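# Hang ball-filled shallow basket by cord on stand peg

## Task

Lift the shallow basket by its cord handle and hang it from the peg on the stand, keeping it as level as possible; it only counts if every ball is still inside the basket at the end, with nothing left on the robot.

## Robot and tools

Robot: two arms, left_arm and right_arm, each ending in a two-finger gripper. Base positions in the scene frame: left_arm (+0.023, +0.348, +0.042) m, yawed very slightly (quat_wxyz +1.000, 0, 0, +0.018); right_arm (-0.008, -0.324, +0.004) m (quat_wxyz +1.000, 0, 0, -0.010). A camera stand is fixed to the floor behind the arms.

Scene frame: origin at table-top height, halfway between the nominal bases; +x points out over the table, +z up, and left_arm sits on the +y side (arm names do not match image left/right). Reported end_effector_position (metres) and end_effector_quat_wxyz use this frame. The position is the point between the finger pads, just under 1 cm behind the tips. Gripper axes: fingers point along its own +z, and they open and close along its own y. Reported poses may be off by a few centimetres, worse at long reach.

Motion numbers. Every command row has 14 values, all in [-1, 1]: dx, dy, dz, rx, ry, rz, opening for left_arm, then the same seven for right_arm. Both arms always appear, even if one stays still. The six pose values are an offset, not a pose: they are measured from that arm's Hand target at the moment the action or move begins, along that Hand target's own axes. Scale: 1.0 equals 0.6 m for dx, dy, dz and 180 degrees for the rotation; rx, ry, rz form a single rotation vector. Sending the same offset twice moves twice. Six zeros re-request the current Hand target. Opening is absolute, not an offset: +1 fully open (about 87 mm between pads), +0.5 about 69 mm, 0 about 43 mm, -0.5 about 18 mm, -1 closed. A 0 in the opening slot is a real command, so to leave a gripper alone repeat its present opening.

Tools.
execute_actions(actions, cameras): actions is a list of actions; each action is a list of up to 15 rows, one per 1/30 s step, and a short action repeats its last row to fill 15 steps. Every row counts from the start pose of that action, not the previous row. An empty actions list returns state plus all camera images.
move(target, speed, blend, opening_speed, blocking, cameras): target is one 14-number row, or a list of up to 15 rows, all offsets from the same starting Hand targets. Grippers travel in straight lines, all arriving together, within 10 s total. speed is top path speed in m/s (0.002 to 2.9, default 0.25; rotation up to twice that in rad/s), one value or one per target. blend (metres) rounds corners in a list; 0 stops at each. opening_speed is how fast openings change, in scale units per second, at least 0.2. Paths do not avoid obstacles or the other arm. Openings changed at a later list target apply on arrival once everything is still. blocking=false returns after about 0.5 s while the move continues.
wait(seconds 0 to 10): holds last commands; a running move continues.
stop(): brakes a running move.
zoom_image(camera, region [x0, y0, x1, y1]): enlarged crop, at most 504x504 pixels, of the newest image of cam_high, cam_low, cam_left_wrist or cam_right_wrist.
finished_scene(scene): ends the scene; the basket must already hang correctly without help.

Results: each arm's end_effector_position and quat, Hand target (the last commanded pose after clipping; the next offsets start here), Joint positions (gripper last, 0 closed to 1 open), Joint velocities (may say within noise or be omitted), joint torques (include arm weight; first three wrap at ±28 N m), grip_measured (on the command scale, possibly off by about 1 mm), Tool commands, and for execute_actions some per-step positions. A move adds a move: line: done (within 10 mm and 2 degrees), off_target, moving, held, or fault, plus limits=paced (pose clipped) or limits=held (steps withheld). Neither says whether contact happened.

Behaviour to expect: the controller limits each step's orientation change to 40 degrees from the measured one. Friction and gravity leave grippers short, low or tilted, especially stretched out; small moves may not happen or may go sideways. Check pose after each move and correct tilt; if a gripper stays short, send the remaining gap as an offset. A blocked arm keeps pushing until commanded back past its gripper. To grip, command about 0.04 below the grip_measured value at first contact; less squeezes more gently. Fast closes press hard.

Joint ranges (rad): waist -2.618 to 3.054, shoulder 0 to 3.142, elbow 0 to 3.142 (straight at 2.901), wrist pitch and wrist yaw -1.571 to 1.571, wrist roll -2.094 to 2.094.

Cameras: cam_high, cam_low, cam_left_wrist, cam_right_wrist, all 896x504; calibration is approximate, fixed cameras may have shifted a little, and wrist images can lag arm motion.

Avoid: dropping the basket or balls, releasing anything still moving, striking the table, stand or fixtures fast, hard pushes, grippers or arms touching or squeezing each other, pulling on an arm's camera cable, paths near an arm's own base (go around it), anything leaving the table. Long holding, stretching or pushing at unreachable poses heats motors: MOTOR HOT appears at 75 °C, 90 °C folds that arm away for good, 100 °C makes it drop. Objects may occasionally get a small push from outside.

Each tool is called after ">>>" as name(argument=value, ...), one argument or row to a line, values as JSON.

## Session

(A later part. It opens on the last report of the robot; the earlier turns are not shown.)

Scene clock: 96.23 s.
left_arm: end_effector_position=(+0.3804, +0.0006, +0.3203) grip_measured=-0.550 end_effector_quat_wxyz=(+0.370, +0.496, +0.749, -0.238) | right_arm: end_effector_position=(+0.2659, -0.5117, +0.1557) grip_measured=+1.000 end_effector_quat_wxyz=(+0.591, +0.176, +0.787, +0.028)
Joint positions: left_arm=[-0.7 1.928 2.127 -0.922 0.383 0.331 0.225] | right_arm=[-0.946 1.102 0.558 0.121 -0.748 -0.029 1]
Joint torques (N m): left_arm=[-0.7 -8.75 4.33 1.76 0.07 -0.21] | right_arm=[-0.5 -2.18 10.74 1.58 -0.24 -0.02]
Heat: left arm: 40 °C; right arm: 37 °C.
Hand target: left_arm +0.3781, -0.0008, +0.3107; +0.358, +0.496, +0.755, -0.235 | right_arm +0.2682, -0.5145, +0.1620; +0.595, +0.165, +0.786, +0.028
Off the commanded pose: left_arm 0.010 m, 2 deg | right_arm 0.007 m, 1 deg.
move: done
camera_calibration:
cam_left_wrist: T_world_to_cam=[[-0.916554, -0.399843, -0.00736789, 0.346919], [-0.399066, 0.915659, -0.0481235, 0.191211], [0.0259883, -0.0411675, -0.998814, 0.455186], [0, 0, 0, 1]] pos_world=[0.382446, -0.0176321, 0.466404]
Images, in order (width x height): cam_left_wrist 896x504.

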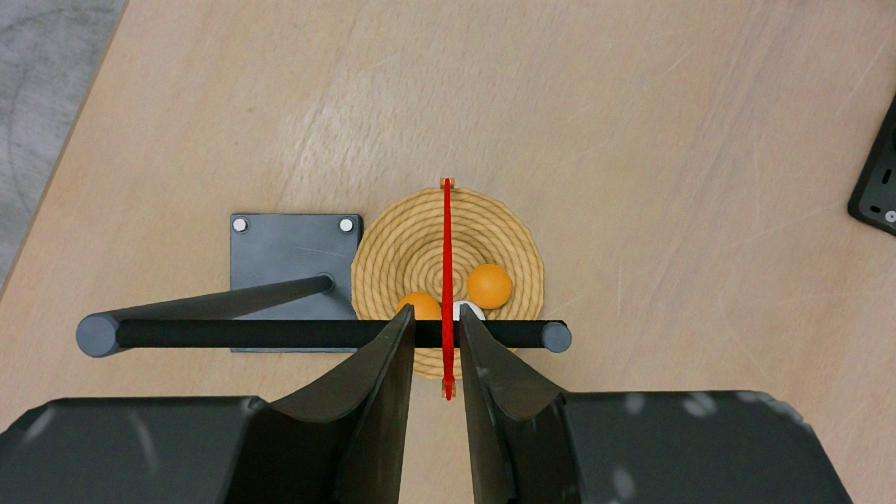

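>>> move(
  target=[
    [-0.0153,-0.0063,-0.0288,0,0,0,-0.55,0,0,0,0,0,0,1],
    [0.008,-0.0063,-0.0098,0,0,0,-0.55,0,0,0,0,0,0,1],
  ],
  speed=0.025,
  cameras=["cam_left_wrist"],
)

>>> zoom_image(
  camera="cam_left_wrist",
  region=[350, 230, 550, 380],
)

Scene clock: 98.73 s.
left_arm: end_effector_position=(+0.3716, +0.0068, +0.3185) grip_measured=-0.550 end_effector_quat_wxyz=(+0.362, +0.496, +0.752, -0.239) | right_arm: end_effector_position=(+0.2659, -0.5117, +0.1557) grip_measured=+1.000 end_effector_quat_wxyz=(+0.591, +0.176, +0.787, +0.028)
Joint positions: left_arm=[-0.7 1.892 2.08 -0.926 0.386 0.33 0.225] | right_arm=[-0.946 1.102 0.558 0.121 -0.748 -0.029 1]
Joint torques (N m): left_arm=[-0.73 -8.81 3.73 1.99 0.07 -0.22] | right_arm=[-0.5 -2.18 10.74 1.59 -0.25 -0.02]
Heat: left arm: 40 °C; right arm: 38 °C.
Hand target: left_arm +0.3716, +0.0046, +0.3107; +0.358, +0.496, +0.755, -0.236 | right_arm +0.2682, -0.5145, +0.1620; +0.595, +0.165, +0.786, +0.028
Off the commanded pose: left_arm 0.008 m, 1 deg | right_arm 0.007 m, 1 deg.
move: done
camera_calibration:
cam_left_wrist: T_world_to_cam=[[-0.917303, -0.398182, 0.00247813, 0.338505], [-0.398015, 0.916699, -0.0353091, 0.177546], [0.0117877, -0.0333755, -0.999373, 0.459265], [0, 0, 0, 1]] pos_world=[0.375764, -0.0126413, 0.464408]
Images, in order (width x height): cam_left_wrist 896x504.

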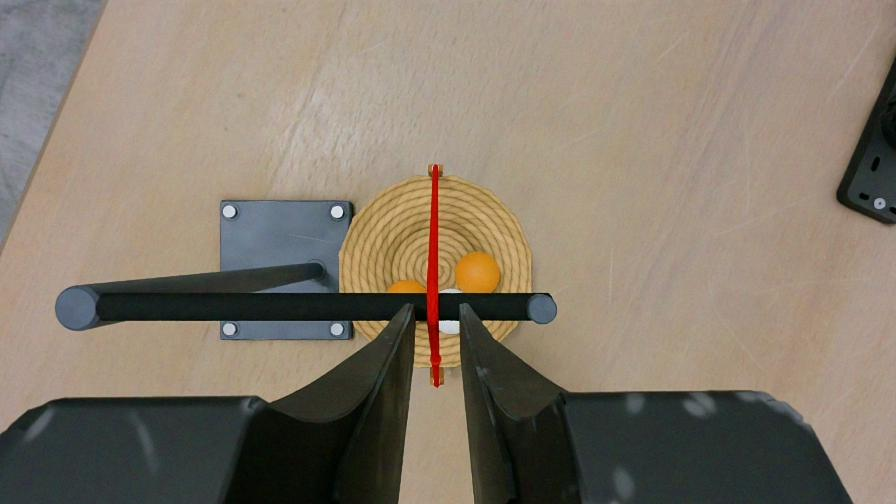

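Scaled by 2.520 from the camera's 896x504 image, which has a finer 1280x720 frame.

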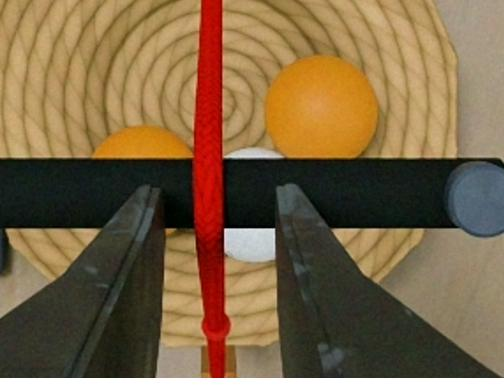

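>>> move(
  target=[0,0,0,0,0,0,-1,0,0,0,0,0,0,1],
  speed=0.02,
  opening_speed=0.5,
  cameras=["cam_left_wrist"],
)

Scene clock: 99.93 s.
left_arm: end_effector_position=(+0.3725, +0.0073, +0.3184) grip_measured=-0.906 end_effector_quat_wxyz=(+0.363, +0.496, +0.753, -0.236) | right_arm: end_effector_position=(+0.2659, -0.5117, +0.1557) grip_measured=+1.000 end_effector_quat_wxyz=(+0.591, +0.176, +0.787, +0.028)
Joint positions: left_arm=[-0.7 1.892 2.08 -0.925 0.38 0.33 0.047] | right_arm=[-0.946 1.102 0.558 0.121 -0.748 -0.029 1]
Joint torques (N m): left_arm=[-0.85 -8.81 3.79 1.97 0.12 -0.19] | right_arm=[-0.53 -2.18 10.73 1.58 -0.24 -0.02]
Heat: left arm: 39 °C; right arm: 38 °C.
Hand target: left_arm +0.3717, +0.0046, +0.3107; +0.358, +0.496, +0.755, -0.235 | right_arm +0.2682, -0.5145, +0.1620; +0.595, +0.165, +0.786, +0.028
Off the commanded pose: left_arm 0.008 m, 1 deg | right_arm 0.007 m, 1 deg.
move: done
camera_calibration:
cam_left_wrist: T_world_to_cam=[[-0.915607, -0.402073, -0.00126999, 0.340093], [-0.401799, 0.915091, -0.034153, 0.178429], [0.0148941, -0.0307604, -0.999416, 0.458046], [0, 0, 0, 1]] pos_world=[0.376262, -0.0124469, 0.464305]
Images, in order (width x height): cam_left_wrist 896x504.

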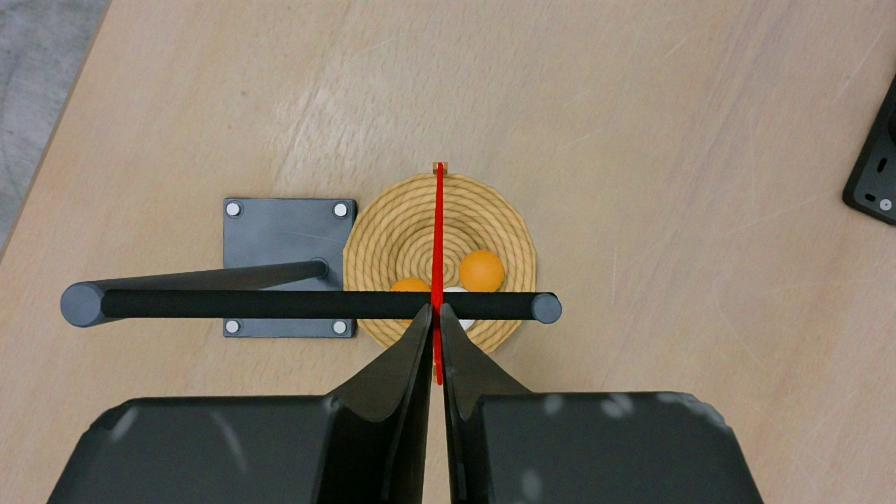

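>>> move(
  target=[
    [-0.0601,0.0023,-0.0299,0,0,0,-1,0,0,0,0,0,0,1],
    [-0.0358,0.002,-0.0148,0,0,0,-1,0,0,0,0,0,0,1],
  ],
  speed=0.025,
  cameras=["cam_left_wrist","cam_low"],
)

>>> wait(
  seconds=0.5,
  cameras=["cam_low"],
)

>>> zoom_image(
  camera="cam_low",
  region=[320, 160, 480, 320],
)

>>> wait(
  seconds=0.5,
  cameras=["cam_low"],
)

>>> zoom_image(
  camera="cam_low",
  region=[320, 160, 480, 320],
)

Scene clock: 103.57 s.
left_arm: end_effector_position=(+0.3745, +0.0034, +0.3216) grip_measured=-0.908 end_effector_quat_wxyz=(+0.336, +0.497, +0.766, -0.231) | right_arm: end_effector_position=(+0.2659, -0.5117, +0.1557) grip_measured=+1.000 end_effector_quat_wxyz=(+0.591, +0.176, +0.787, +0.028)
Joint positions: left_arm=[-0.707 2.006 2.3 -1.09 0.369 0.328 0.046] | right_arm=[-0.946 1.102 0.558 0.121 -0.748 -0.029 1]
Joint torques (N m): left_arm=[-0.64 -11.21 4.19 2.16 0.2 -0.23] | right_arm=[-0.5 -2.18 10.73 1.58 -0.24 -0.02]
Heat: left arm: 39 °C; right arm: 38 °C.
Hand target: left_arm +0.3753, -0.0011, +0.3329; +0.358, +0.496, +0.755, -0.235 | right_arm +0.2682, -0.5145, +0.1620; +0.595, +0.165, +0.786, +0.028
Off the commanded pose: left_arm 0.012 m, 3 deg | right_arm 0.007 m, 1 deg.
move: off_target (left_arm)
camera_calibration:
cam_left_wrist: T_world_to_cam=[[-0.914411, -0.40424, 0.0210507, 0.332696], [-0.403804, 0.914578, 0.022144, 0.165526], [-0.028204, 0.0117484, -0.999533, 0.477194], [0, 0, 0, 1]] pos_world=[0.38452, -0.0225034, 0.466302]
Images, in order (width x height): cam_low 896x504, cam_left_wrist 896x504.

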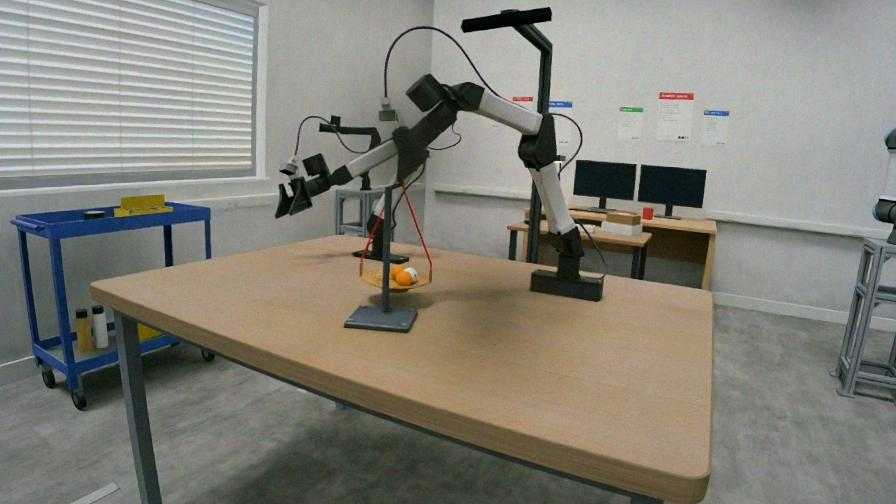

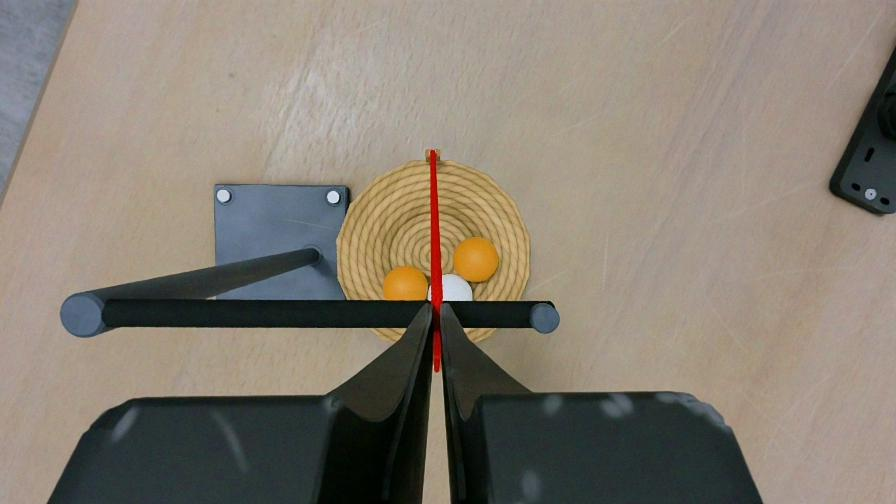

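Scene clock: 104.07 s.
left_arm: end_effector_position=(+0.3745, +0.0034, +0.3216) grip_measured=-0.908 end_effector_quat_wxyz=(+0.336, +0.497, +0.766, -0.231) | right_arm: end_effector_position=(+0.2659, -0.5117, +0.1557) grip_measured=+1.000 end_effector_quat_wxyz=(+0.591, +0.176, +0.787, +0.028)
Joint positions: left_arm=[-0.707 2.006 2.3 -1.09 0.369 0.328 0.046] | right_arm=[-0.946 1.102 0.558 0.121 -0.748 -0.029 1]
Joint torques (N m): left_arm=[-0.58 -11.22 4.15 2.16 0.22 -0.21] | right_arm=[-0.5 -2.19 10.73 1.58 -0.25 -0.02]
Heat: left arm: 39 °C; right arm: 38 °C.
Hand target: left_arm +0.3753, -0.0011, +0.3329; +0.358, +0.496, +0.755, -0.235 | right_arm +0.2682, -0.5145, +0.1620; +0.595, +0.165, +0.786, +0.028
Tool commands: left_gripper/opening=-1.0 right_gripper/opening=+1.0
Off the commanded pose: left_arm 0.012 m, 3 deg | right_arm 0.007 m, 1 deg.
wait: 0.50 s; at rest by 0.17 s
Images, in order (width x height): cam_low 896x504.

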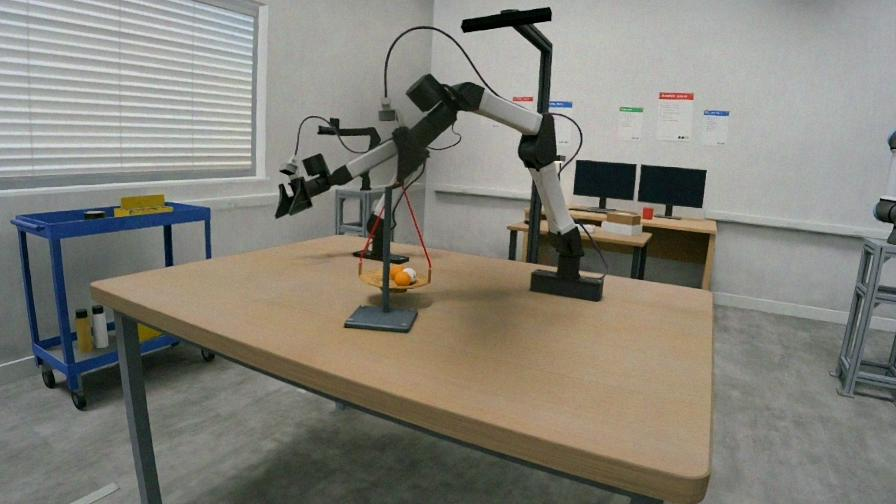

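Scaled by 3.150 from the camera's 896x504 image, which has a finer 1280x720 frame.

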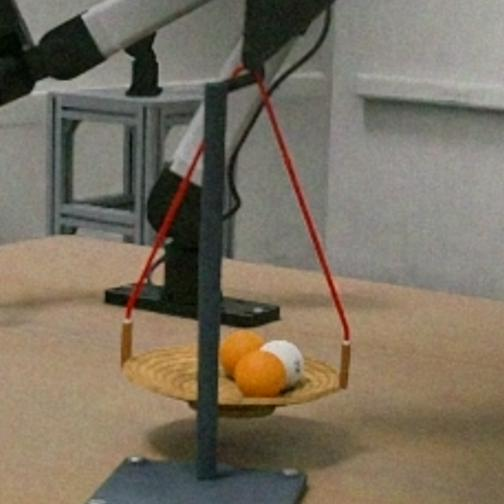

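Scene clock: 104.57 s.
left_arm: end_effector_position=(+0.3745, +0.0034, +0.3216) grip_measured=-0.908 end_effector_quat_wxyz=(+0.336, +0.497, +0.766, -0.231) | right_arm: end_effector_position=(+0.2659, -0.5117, +0.1557) grip_measured=+1.000 end_effector_quat_wxyz=(+0.591, +0.176, +0.787, +0.028)
Joint positions: left_arm=[-0.707 2.006 2.3 -1.09 0.369 0.328 0.046] | right_arm=[-0.946 1.102 0.558 0.121 -0.748 -0.029 1]
Joint torques (N m): left_arm=[-0.54 -11.3 4.21 2.17 0.17 -0.21] | right_arm=[-0.5 -2.17 10.74 1.58 -0.24 -0.02]
Heat: left arm: 39 °C; right arm: 38 °C.
Hand target: left_arm +0.3753, -0.0011, +0.3329; +0.358, +0.496, +0.755, -0.235 | right_arm +0.2682, -0.5145, +0.1620; +0.595, +0.165, +0.786, +0.028
Tool commands: left_gripper/opening=-1.0 right_gripper/opening=+1.0
Off the commanded pose: left_arm 0.012 m, 3 deg | right_arm 0.007 m, 1 deg.
wait: 0.50 s; at rest by 0.17 s
Images, in order (width x height): cam_low 896x504.

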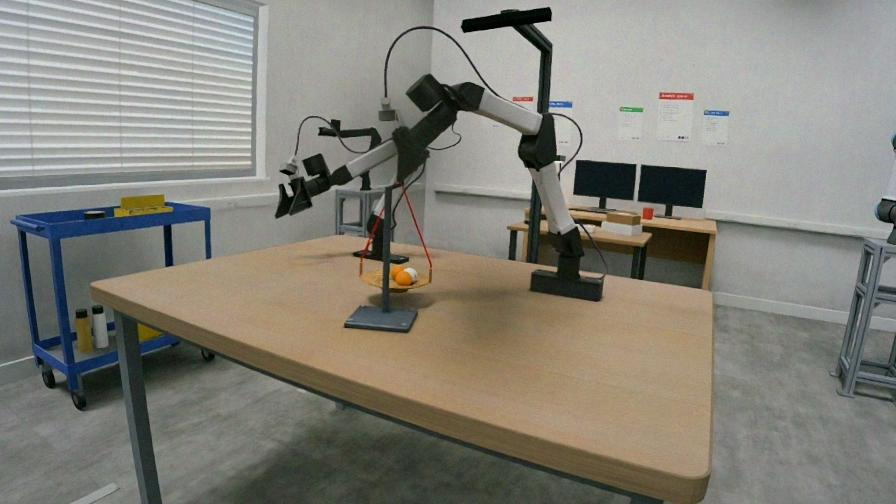

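Scaled by 3.150 from the camera's 896x504 image, which has a finer 1280x720 frame.

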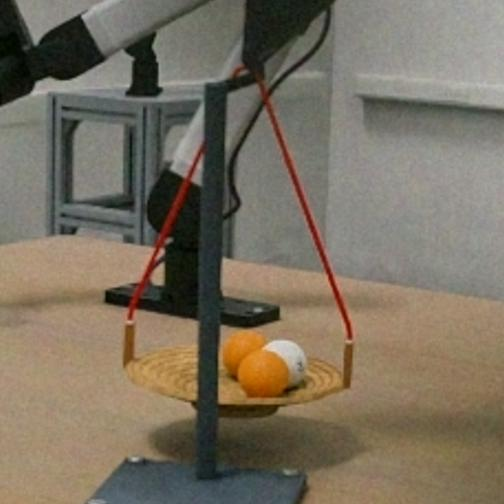

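>>> move(
  target=[0,0,0,0,0,0,-0.55,0,0,0,0,0,0,1],
  speed=0.02,
  opening_speed=0.2,
)

>>> wait(
  seconds=1.2,
  cameras=["cam_low","cam_left_wrist"],
)

>>> zoom_image(
  camera="cam_low",
  region=[320, 160, 480, 320],
)

>>> wait(
  seconds=0.5,
  cameras=["cam_low"],
)

>>> zoom_image(
  camera="cam_low",
  region=[320, 160, 480, 320],
)

Scene clock: 107.27 s.
left_arm: end_effector_position=(+0.3767, +0.0001, +0.3223) grip_measured=-0.550 end_effector_quat_wxyz=(+0.342, +0.497, +0.762, -0.235) | right_arm: end_effector_position=(+0.2659, -0.5117, +0.1557) grip_measured=+1.000 end_effector_quat_wxyz=(+0.591, +0.176, +0.787, +0.028)
Joint positions: left_arm=[-0.707 2.006 2.292 -1.067 0.376 0.326 0.225] | right_arm=[-0.946 1.102 0.558 0.121 -0.748 -0.029 1]
Joint torques (N m): left_arm=[-0.64 -11.41 4.67 1.96 0.12 -0.18] | right_arm=[-0.54 -2.17 10.76 1.58 -0.24 -0.02]
Heat: left arm: 40 °C; right arm: 38 °C.
Hand target: left_arm +0.3753, -0.0011, +0.3329; +0.358, +0.496, +0.755, -0.235 | right_arm +0.2682, -0.5145, +0.1620; +0.595, +0.165, +0.786, +0.028
Off the commanded pose: left_arm 0.011 m, 2 deg | right_arm 0.007 m, 1 deg.
move: off_target (left_arm)

Scene clock: 108.47 s.
left_arm: end_effector_position=(+0.3767, +0.0000, +0.3224) grip_measured=-0.550 end_effector_quat_wxyz=(+0.343, +0.497, +0.762, -0.235) | right_arm: end_effector_position=(+0.2659, -0.5117, +0.1557) grip_measured=+1.000 end_effector_quat_wxyz=(+0.591, +0.176, +0.787, +0.028)
Joint positions: left_arm=[-0.707 2.006 2.292 -1.067 0.376 0.326 0.225] | right_arm=[-0.946 1.102 0.558 0.121 -0.748 -0.029 1]
Joint torques (N m): left_arm=[-0.59 -11.47 4.79 1.96 0.12 -0.2] | right_arm=[-0.51 -2.21 10.71 1.58 -0.24 -0.02]
Heat: left arm: 40 °C; right arm: 38 °C.
Hand target: left_arm +0.3753, -0.0011, +0.3330; +0.358, +0.496, +0.755, -0.235 | right_arm +0.2682, -0.5145, +0.1620; +0.595, +0.165, +0.786, +0.028
Tool commands: left_gripper/opening=-0.55 right_gripper/opening=+1.0
Off the commanded pose: left_arm 0.011 m, 2 deg | right_arm 0.007 m, 1 deg.
wait: 1.20 s; at rest by 0.17 s
camera_calibration:
cam_left_wrist: T_world_to_cam=[[-0.915939, -0.400828, 0.0198288, 0.33435], [-0.400789, 0.91615, 0.00609255, 0.17358], [-0.0206082, -0.00236675, -0.999785, 0.475296], [0, 0, 0, 1]] pos_world=[0.385608, -0.0238832, 0.467507]
Images, in order (width x height): cam_low 896x504, cam_left_wrist 896x504.

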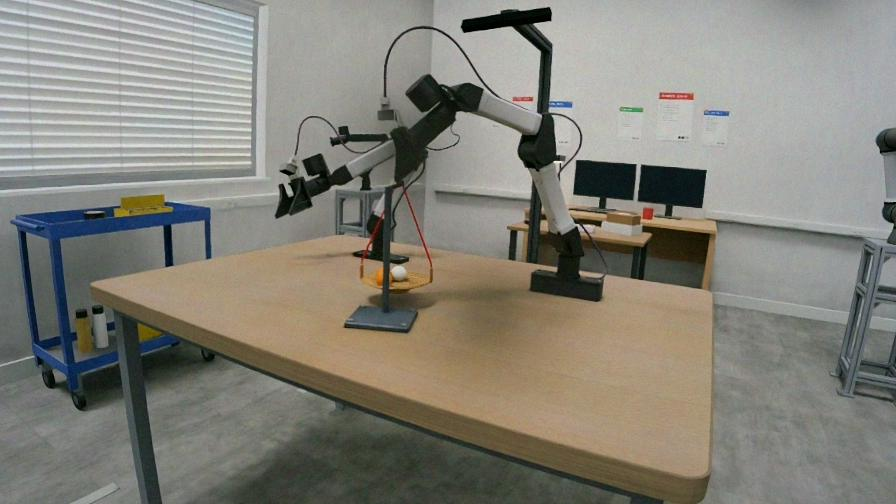

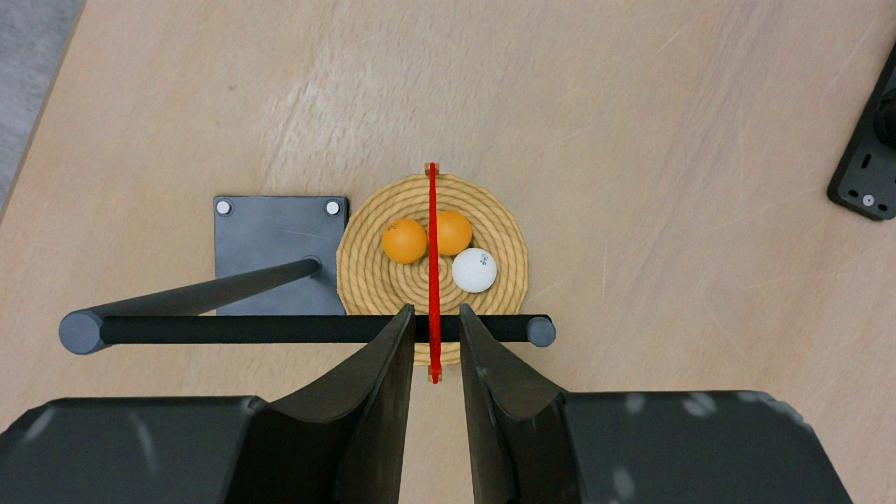

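Scaled by 3.150 from the camera's 896x504 image, which has a finer 1280x720 frame.

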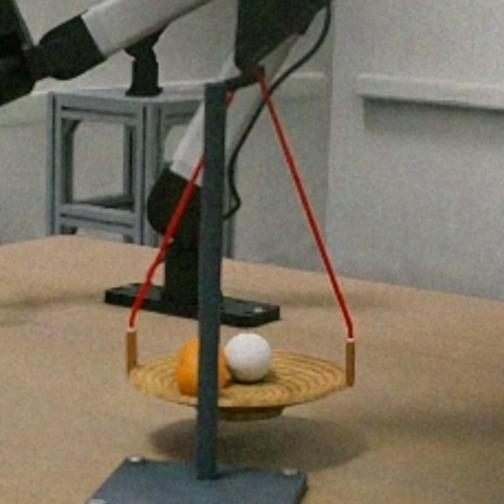

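Scene clock: 108.97 s.
left_arm: end_effector_position=(+0.3767, +0.0000, +0.3224) grip_measured=-0.550 end_effector_quat_wxyz=(+0.343, +0.497, +0.762, -0.235) | right_arm: end_effector_position=(+0.2659, -0.5117, +0.1557) grip_measured=+1.000 end_effector_quat_wxyz=(+0.591, +0.176, +0.787, +0.028)
Joint positions: left_arm=[-0.707 2.006 2.292 -1.067 0.376 0.326 0.225] | right_arm=[-0.946 1.102 0.558 0.121 -0.748 -0.029 1]
Joint torques (N m): left_arm=[-0.61 -11.44 4.77 1.93 0.11 -0.19] | right_arm=[-0.51 -2.18 10.74 1.59 -0.24 -0.02]
Heat: left arm: 40 °C; right arm: 38 °C.
Hand target: left_arm +0.3753, -0.0011, +0.3330; +0.358, +0.496, +0.755, -0.235 | right_arm +0.2682, -0.5145, +0.1620; +0.595, +0.165, +0.786, +0.028
Tool commands: left_gripper/opening=-0.55 right_gripper/opening=+1.0
Off the commanded pose: left_arm 0.011 m, 2 deg | right_arm 0.007 m, 1 deg.
wait: 0.50 s; at rest by 0.17 s
Images, in order (width x height): cam_low 896x504.

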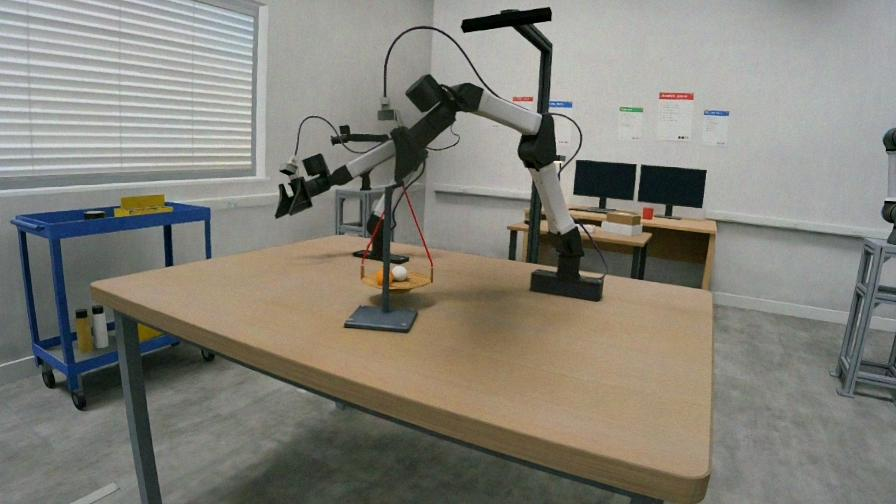

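Scaled by 3.150 from the camera's 896x504 image, which has a finer 1280x720 frame.

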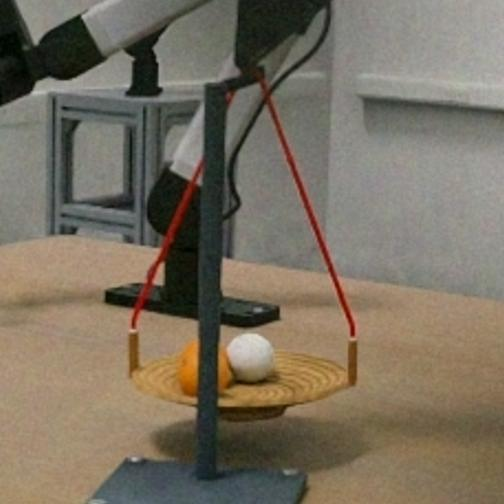

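>>> move(
  target=[0,0,-0.13,0,0,0,-0.55,0,0,0,0,0,0,1],
  speed=0.05,
)

>>> wait(
  seconds=1.0,
  cameras=["cam_low","cam_left_wrist"],
)

>>> zoom_image(
  camera="cam_low",
  region=[320, 160, 480, 320],
)

Scene clock: 111.40 s.
left_arm: end_effector_position=(+0.3570, +0.0488, +0.3603) grip_measured=-0.550 end_effector_quat_wxyz=(+0.334, +0.492, +0.769, -0.233) | right_arm: end_effector_position=(+0.2659, -0.5117, +0.1557) grip_measured=+1.000 end_effector_quat_wxyz=(+0.591, +0.176, +0.787, +0.028)
Joint positions: left_arm=[-0.637 1.941 2.395 -1.274 0.418 0.37 0.225] | right_arm=[-0.946 1.102 0.558 0.121 -0.748 -0.029 1]
Joint torques (N m): left_arm=[0.32 -11.32 6.5 1.62 0.32 0.02] | right_arm=[-0.51 -2.17 10.74 1.58 -0.24 -0.02]
Heat: left arm: 41 °C; right arm: 38 °C.
Hand target: left_arm +0.3515, +0.0544, +0.3823; +0.358, +0.496, +0.755, -0.235 | right_arm +0.2682, -0.5145, +0.1620; +0.595, +0.165, +0.786, +0.028
Off the commanded pose: left_arm 0.023 m, 3 deg | right_arm 0.007 m, 1 deg.
move: off_target (left_arm)

Scene clock: 112.40 s.
left_arm: end_effector_position=(+0.3569, +0.0488, +0.3603) grip_measured=-0.550 end_effector_quat_wxyz=(+0.334, +0.492, +0.769, -0.233) | right_arm: end_effector_position=(+0.2659, -0.5117, +0.1557) grip_measured=+1.000 end_effector_quat_wxyz=(+0.591, +0.176, +0.787, +0.028)
Joint positions: left_arm=[-0.637 1.941 2.395 -1.274 0.418 0.37 0.225] | right_arm=[-0.946 1.102 0.558 0.121 -0.748 -0.029 1]
Joint torques (N m): left_arm=[0.36 -11.29 6.35 1.63 0.31 0.01] | right_arm=[-0.5 -2.17 10.76 1.59 -0.24 -0.02]
Heat: left arm: 41 °C; right arm: 38 °C.
Hand target: left_arm +0.3515, +0.0544, +0.3823; +0.358, +0.496, +0.755, -0.235 | right_arm +0.2682, -0.5145, +0.1620; +0.595, +0.165, +0.786, +0.028
Tool commands: left_gripper/opening=-0.55 right_gripper/opening=+1.0
Off the commanded pose: left_arm 0.023 m, 3 deg | right_arm 0.007 m, 1 deg.
wait: 1.00 s; at rest by 0.17 s
camera_calibration:
cam_left_wrist: T_world_to_cam=[[-0.910905, -0.411378, 0.0319349, 0.329386], [-0.410769, 0.911423, 0.0240395, 0.118004], [-0.0389955, 0.00877989, -0.999201, 0.518679], [0, 0, 0, 1]] pos_world=[0.368738, 0.0233964, 0.504909]
Images, in order (width x height): cam_low 896x504, cam_left_wrist 896x504.

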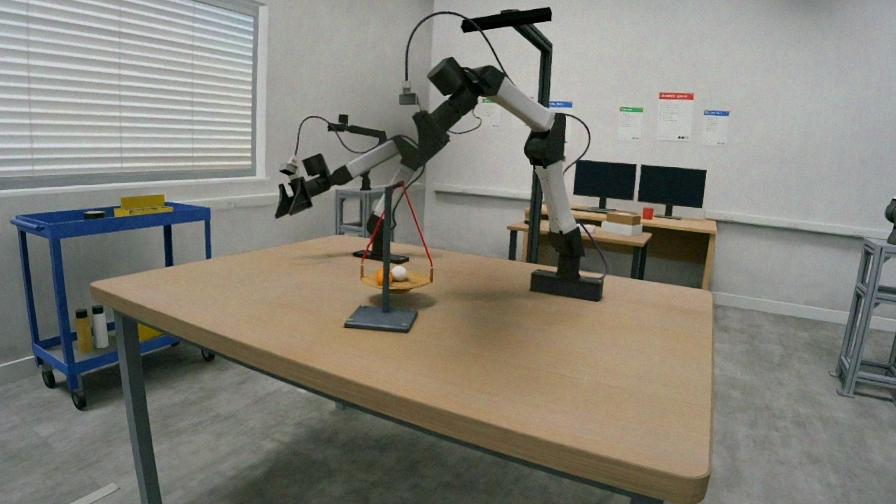

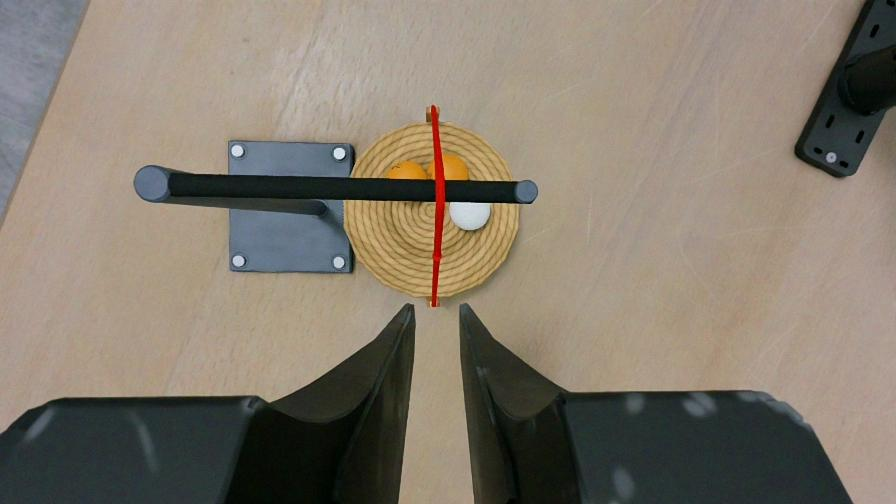

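Scaled by 3.150 from the camera's 896x504 image, which has a finer 1280x720 frame.

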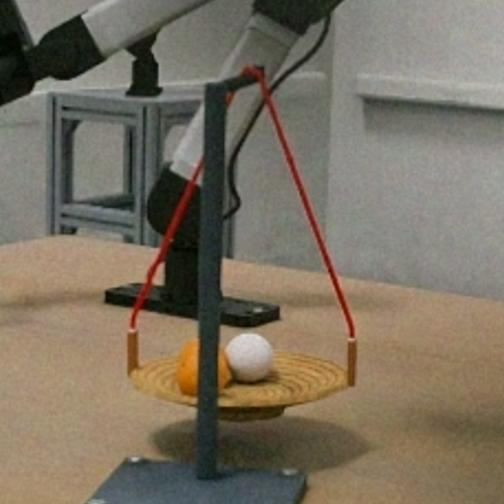

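Level, hanging, clear.

>>> finished_scene(
  scene=3,
)

The scene is finished: the task was done.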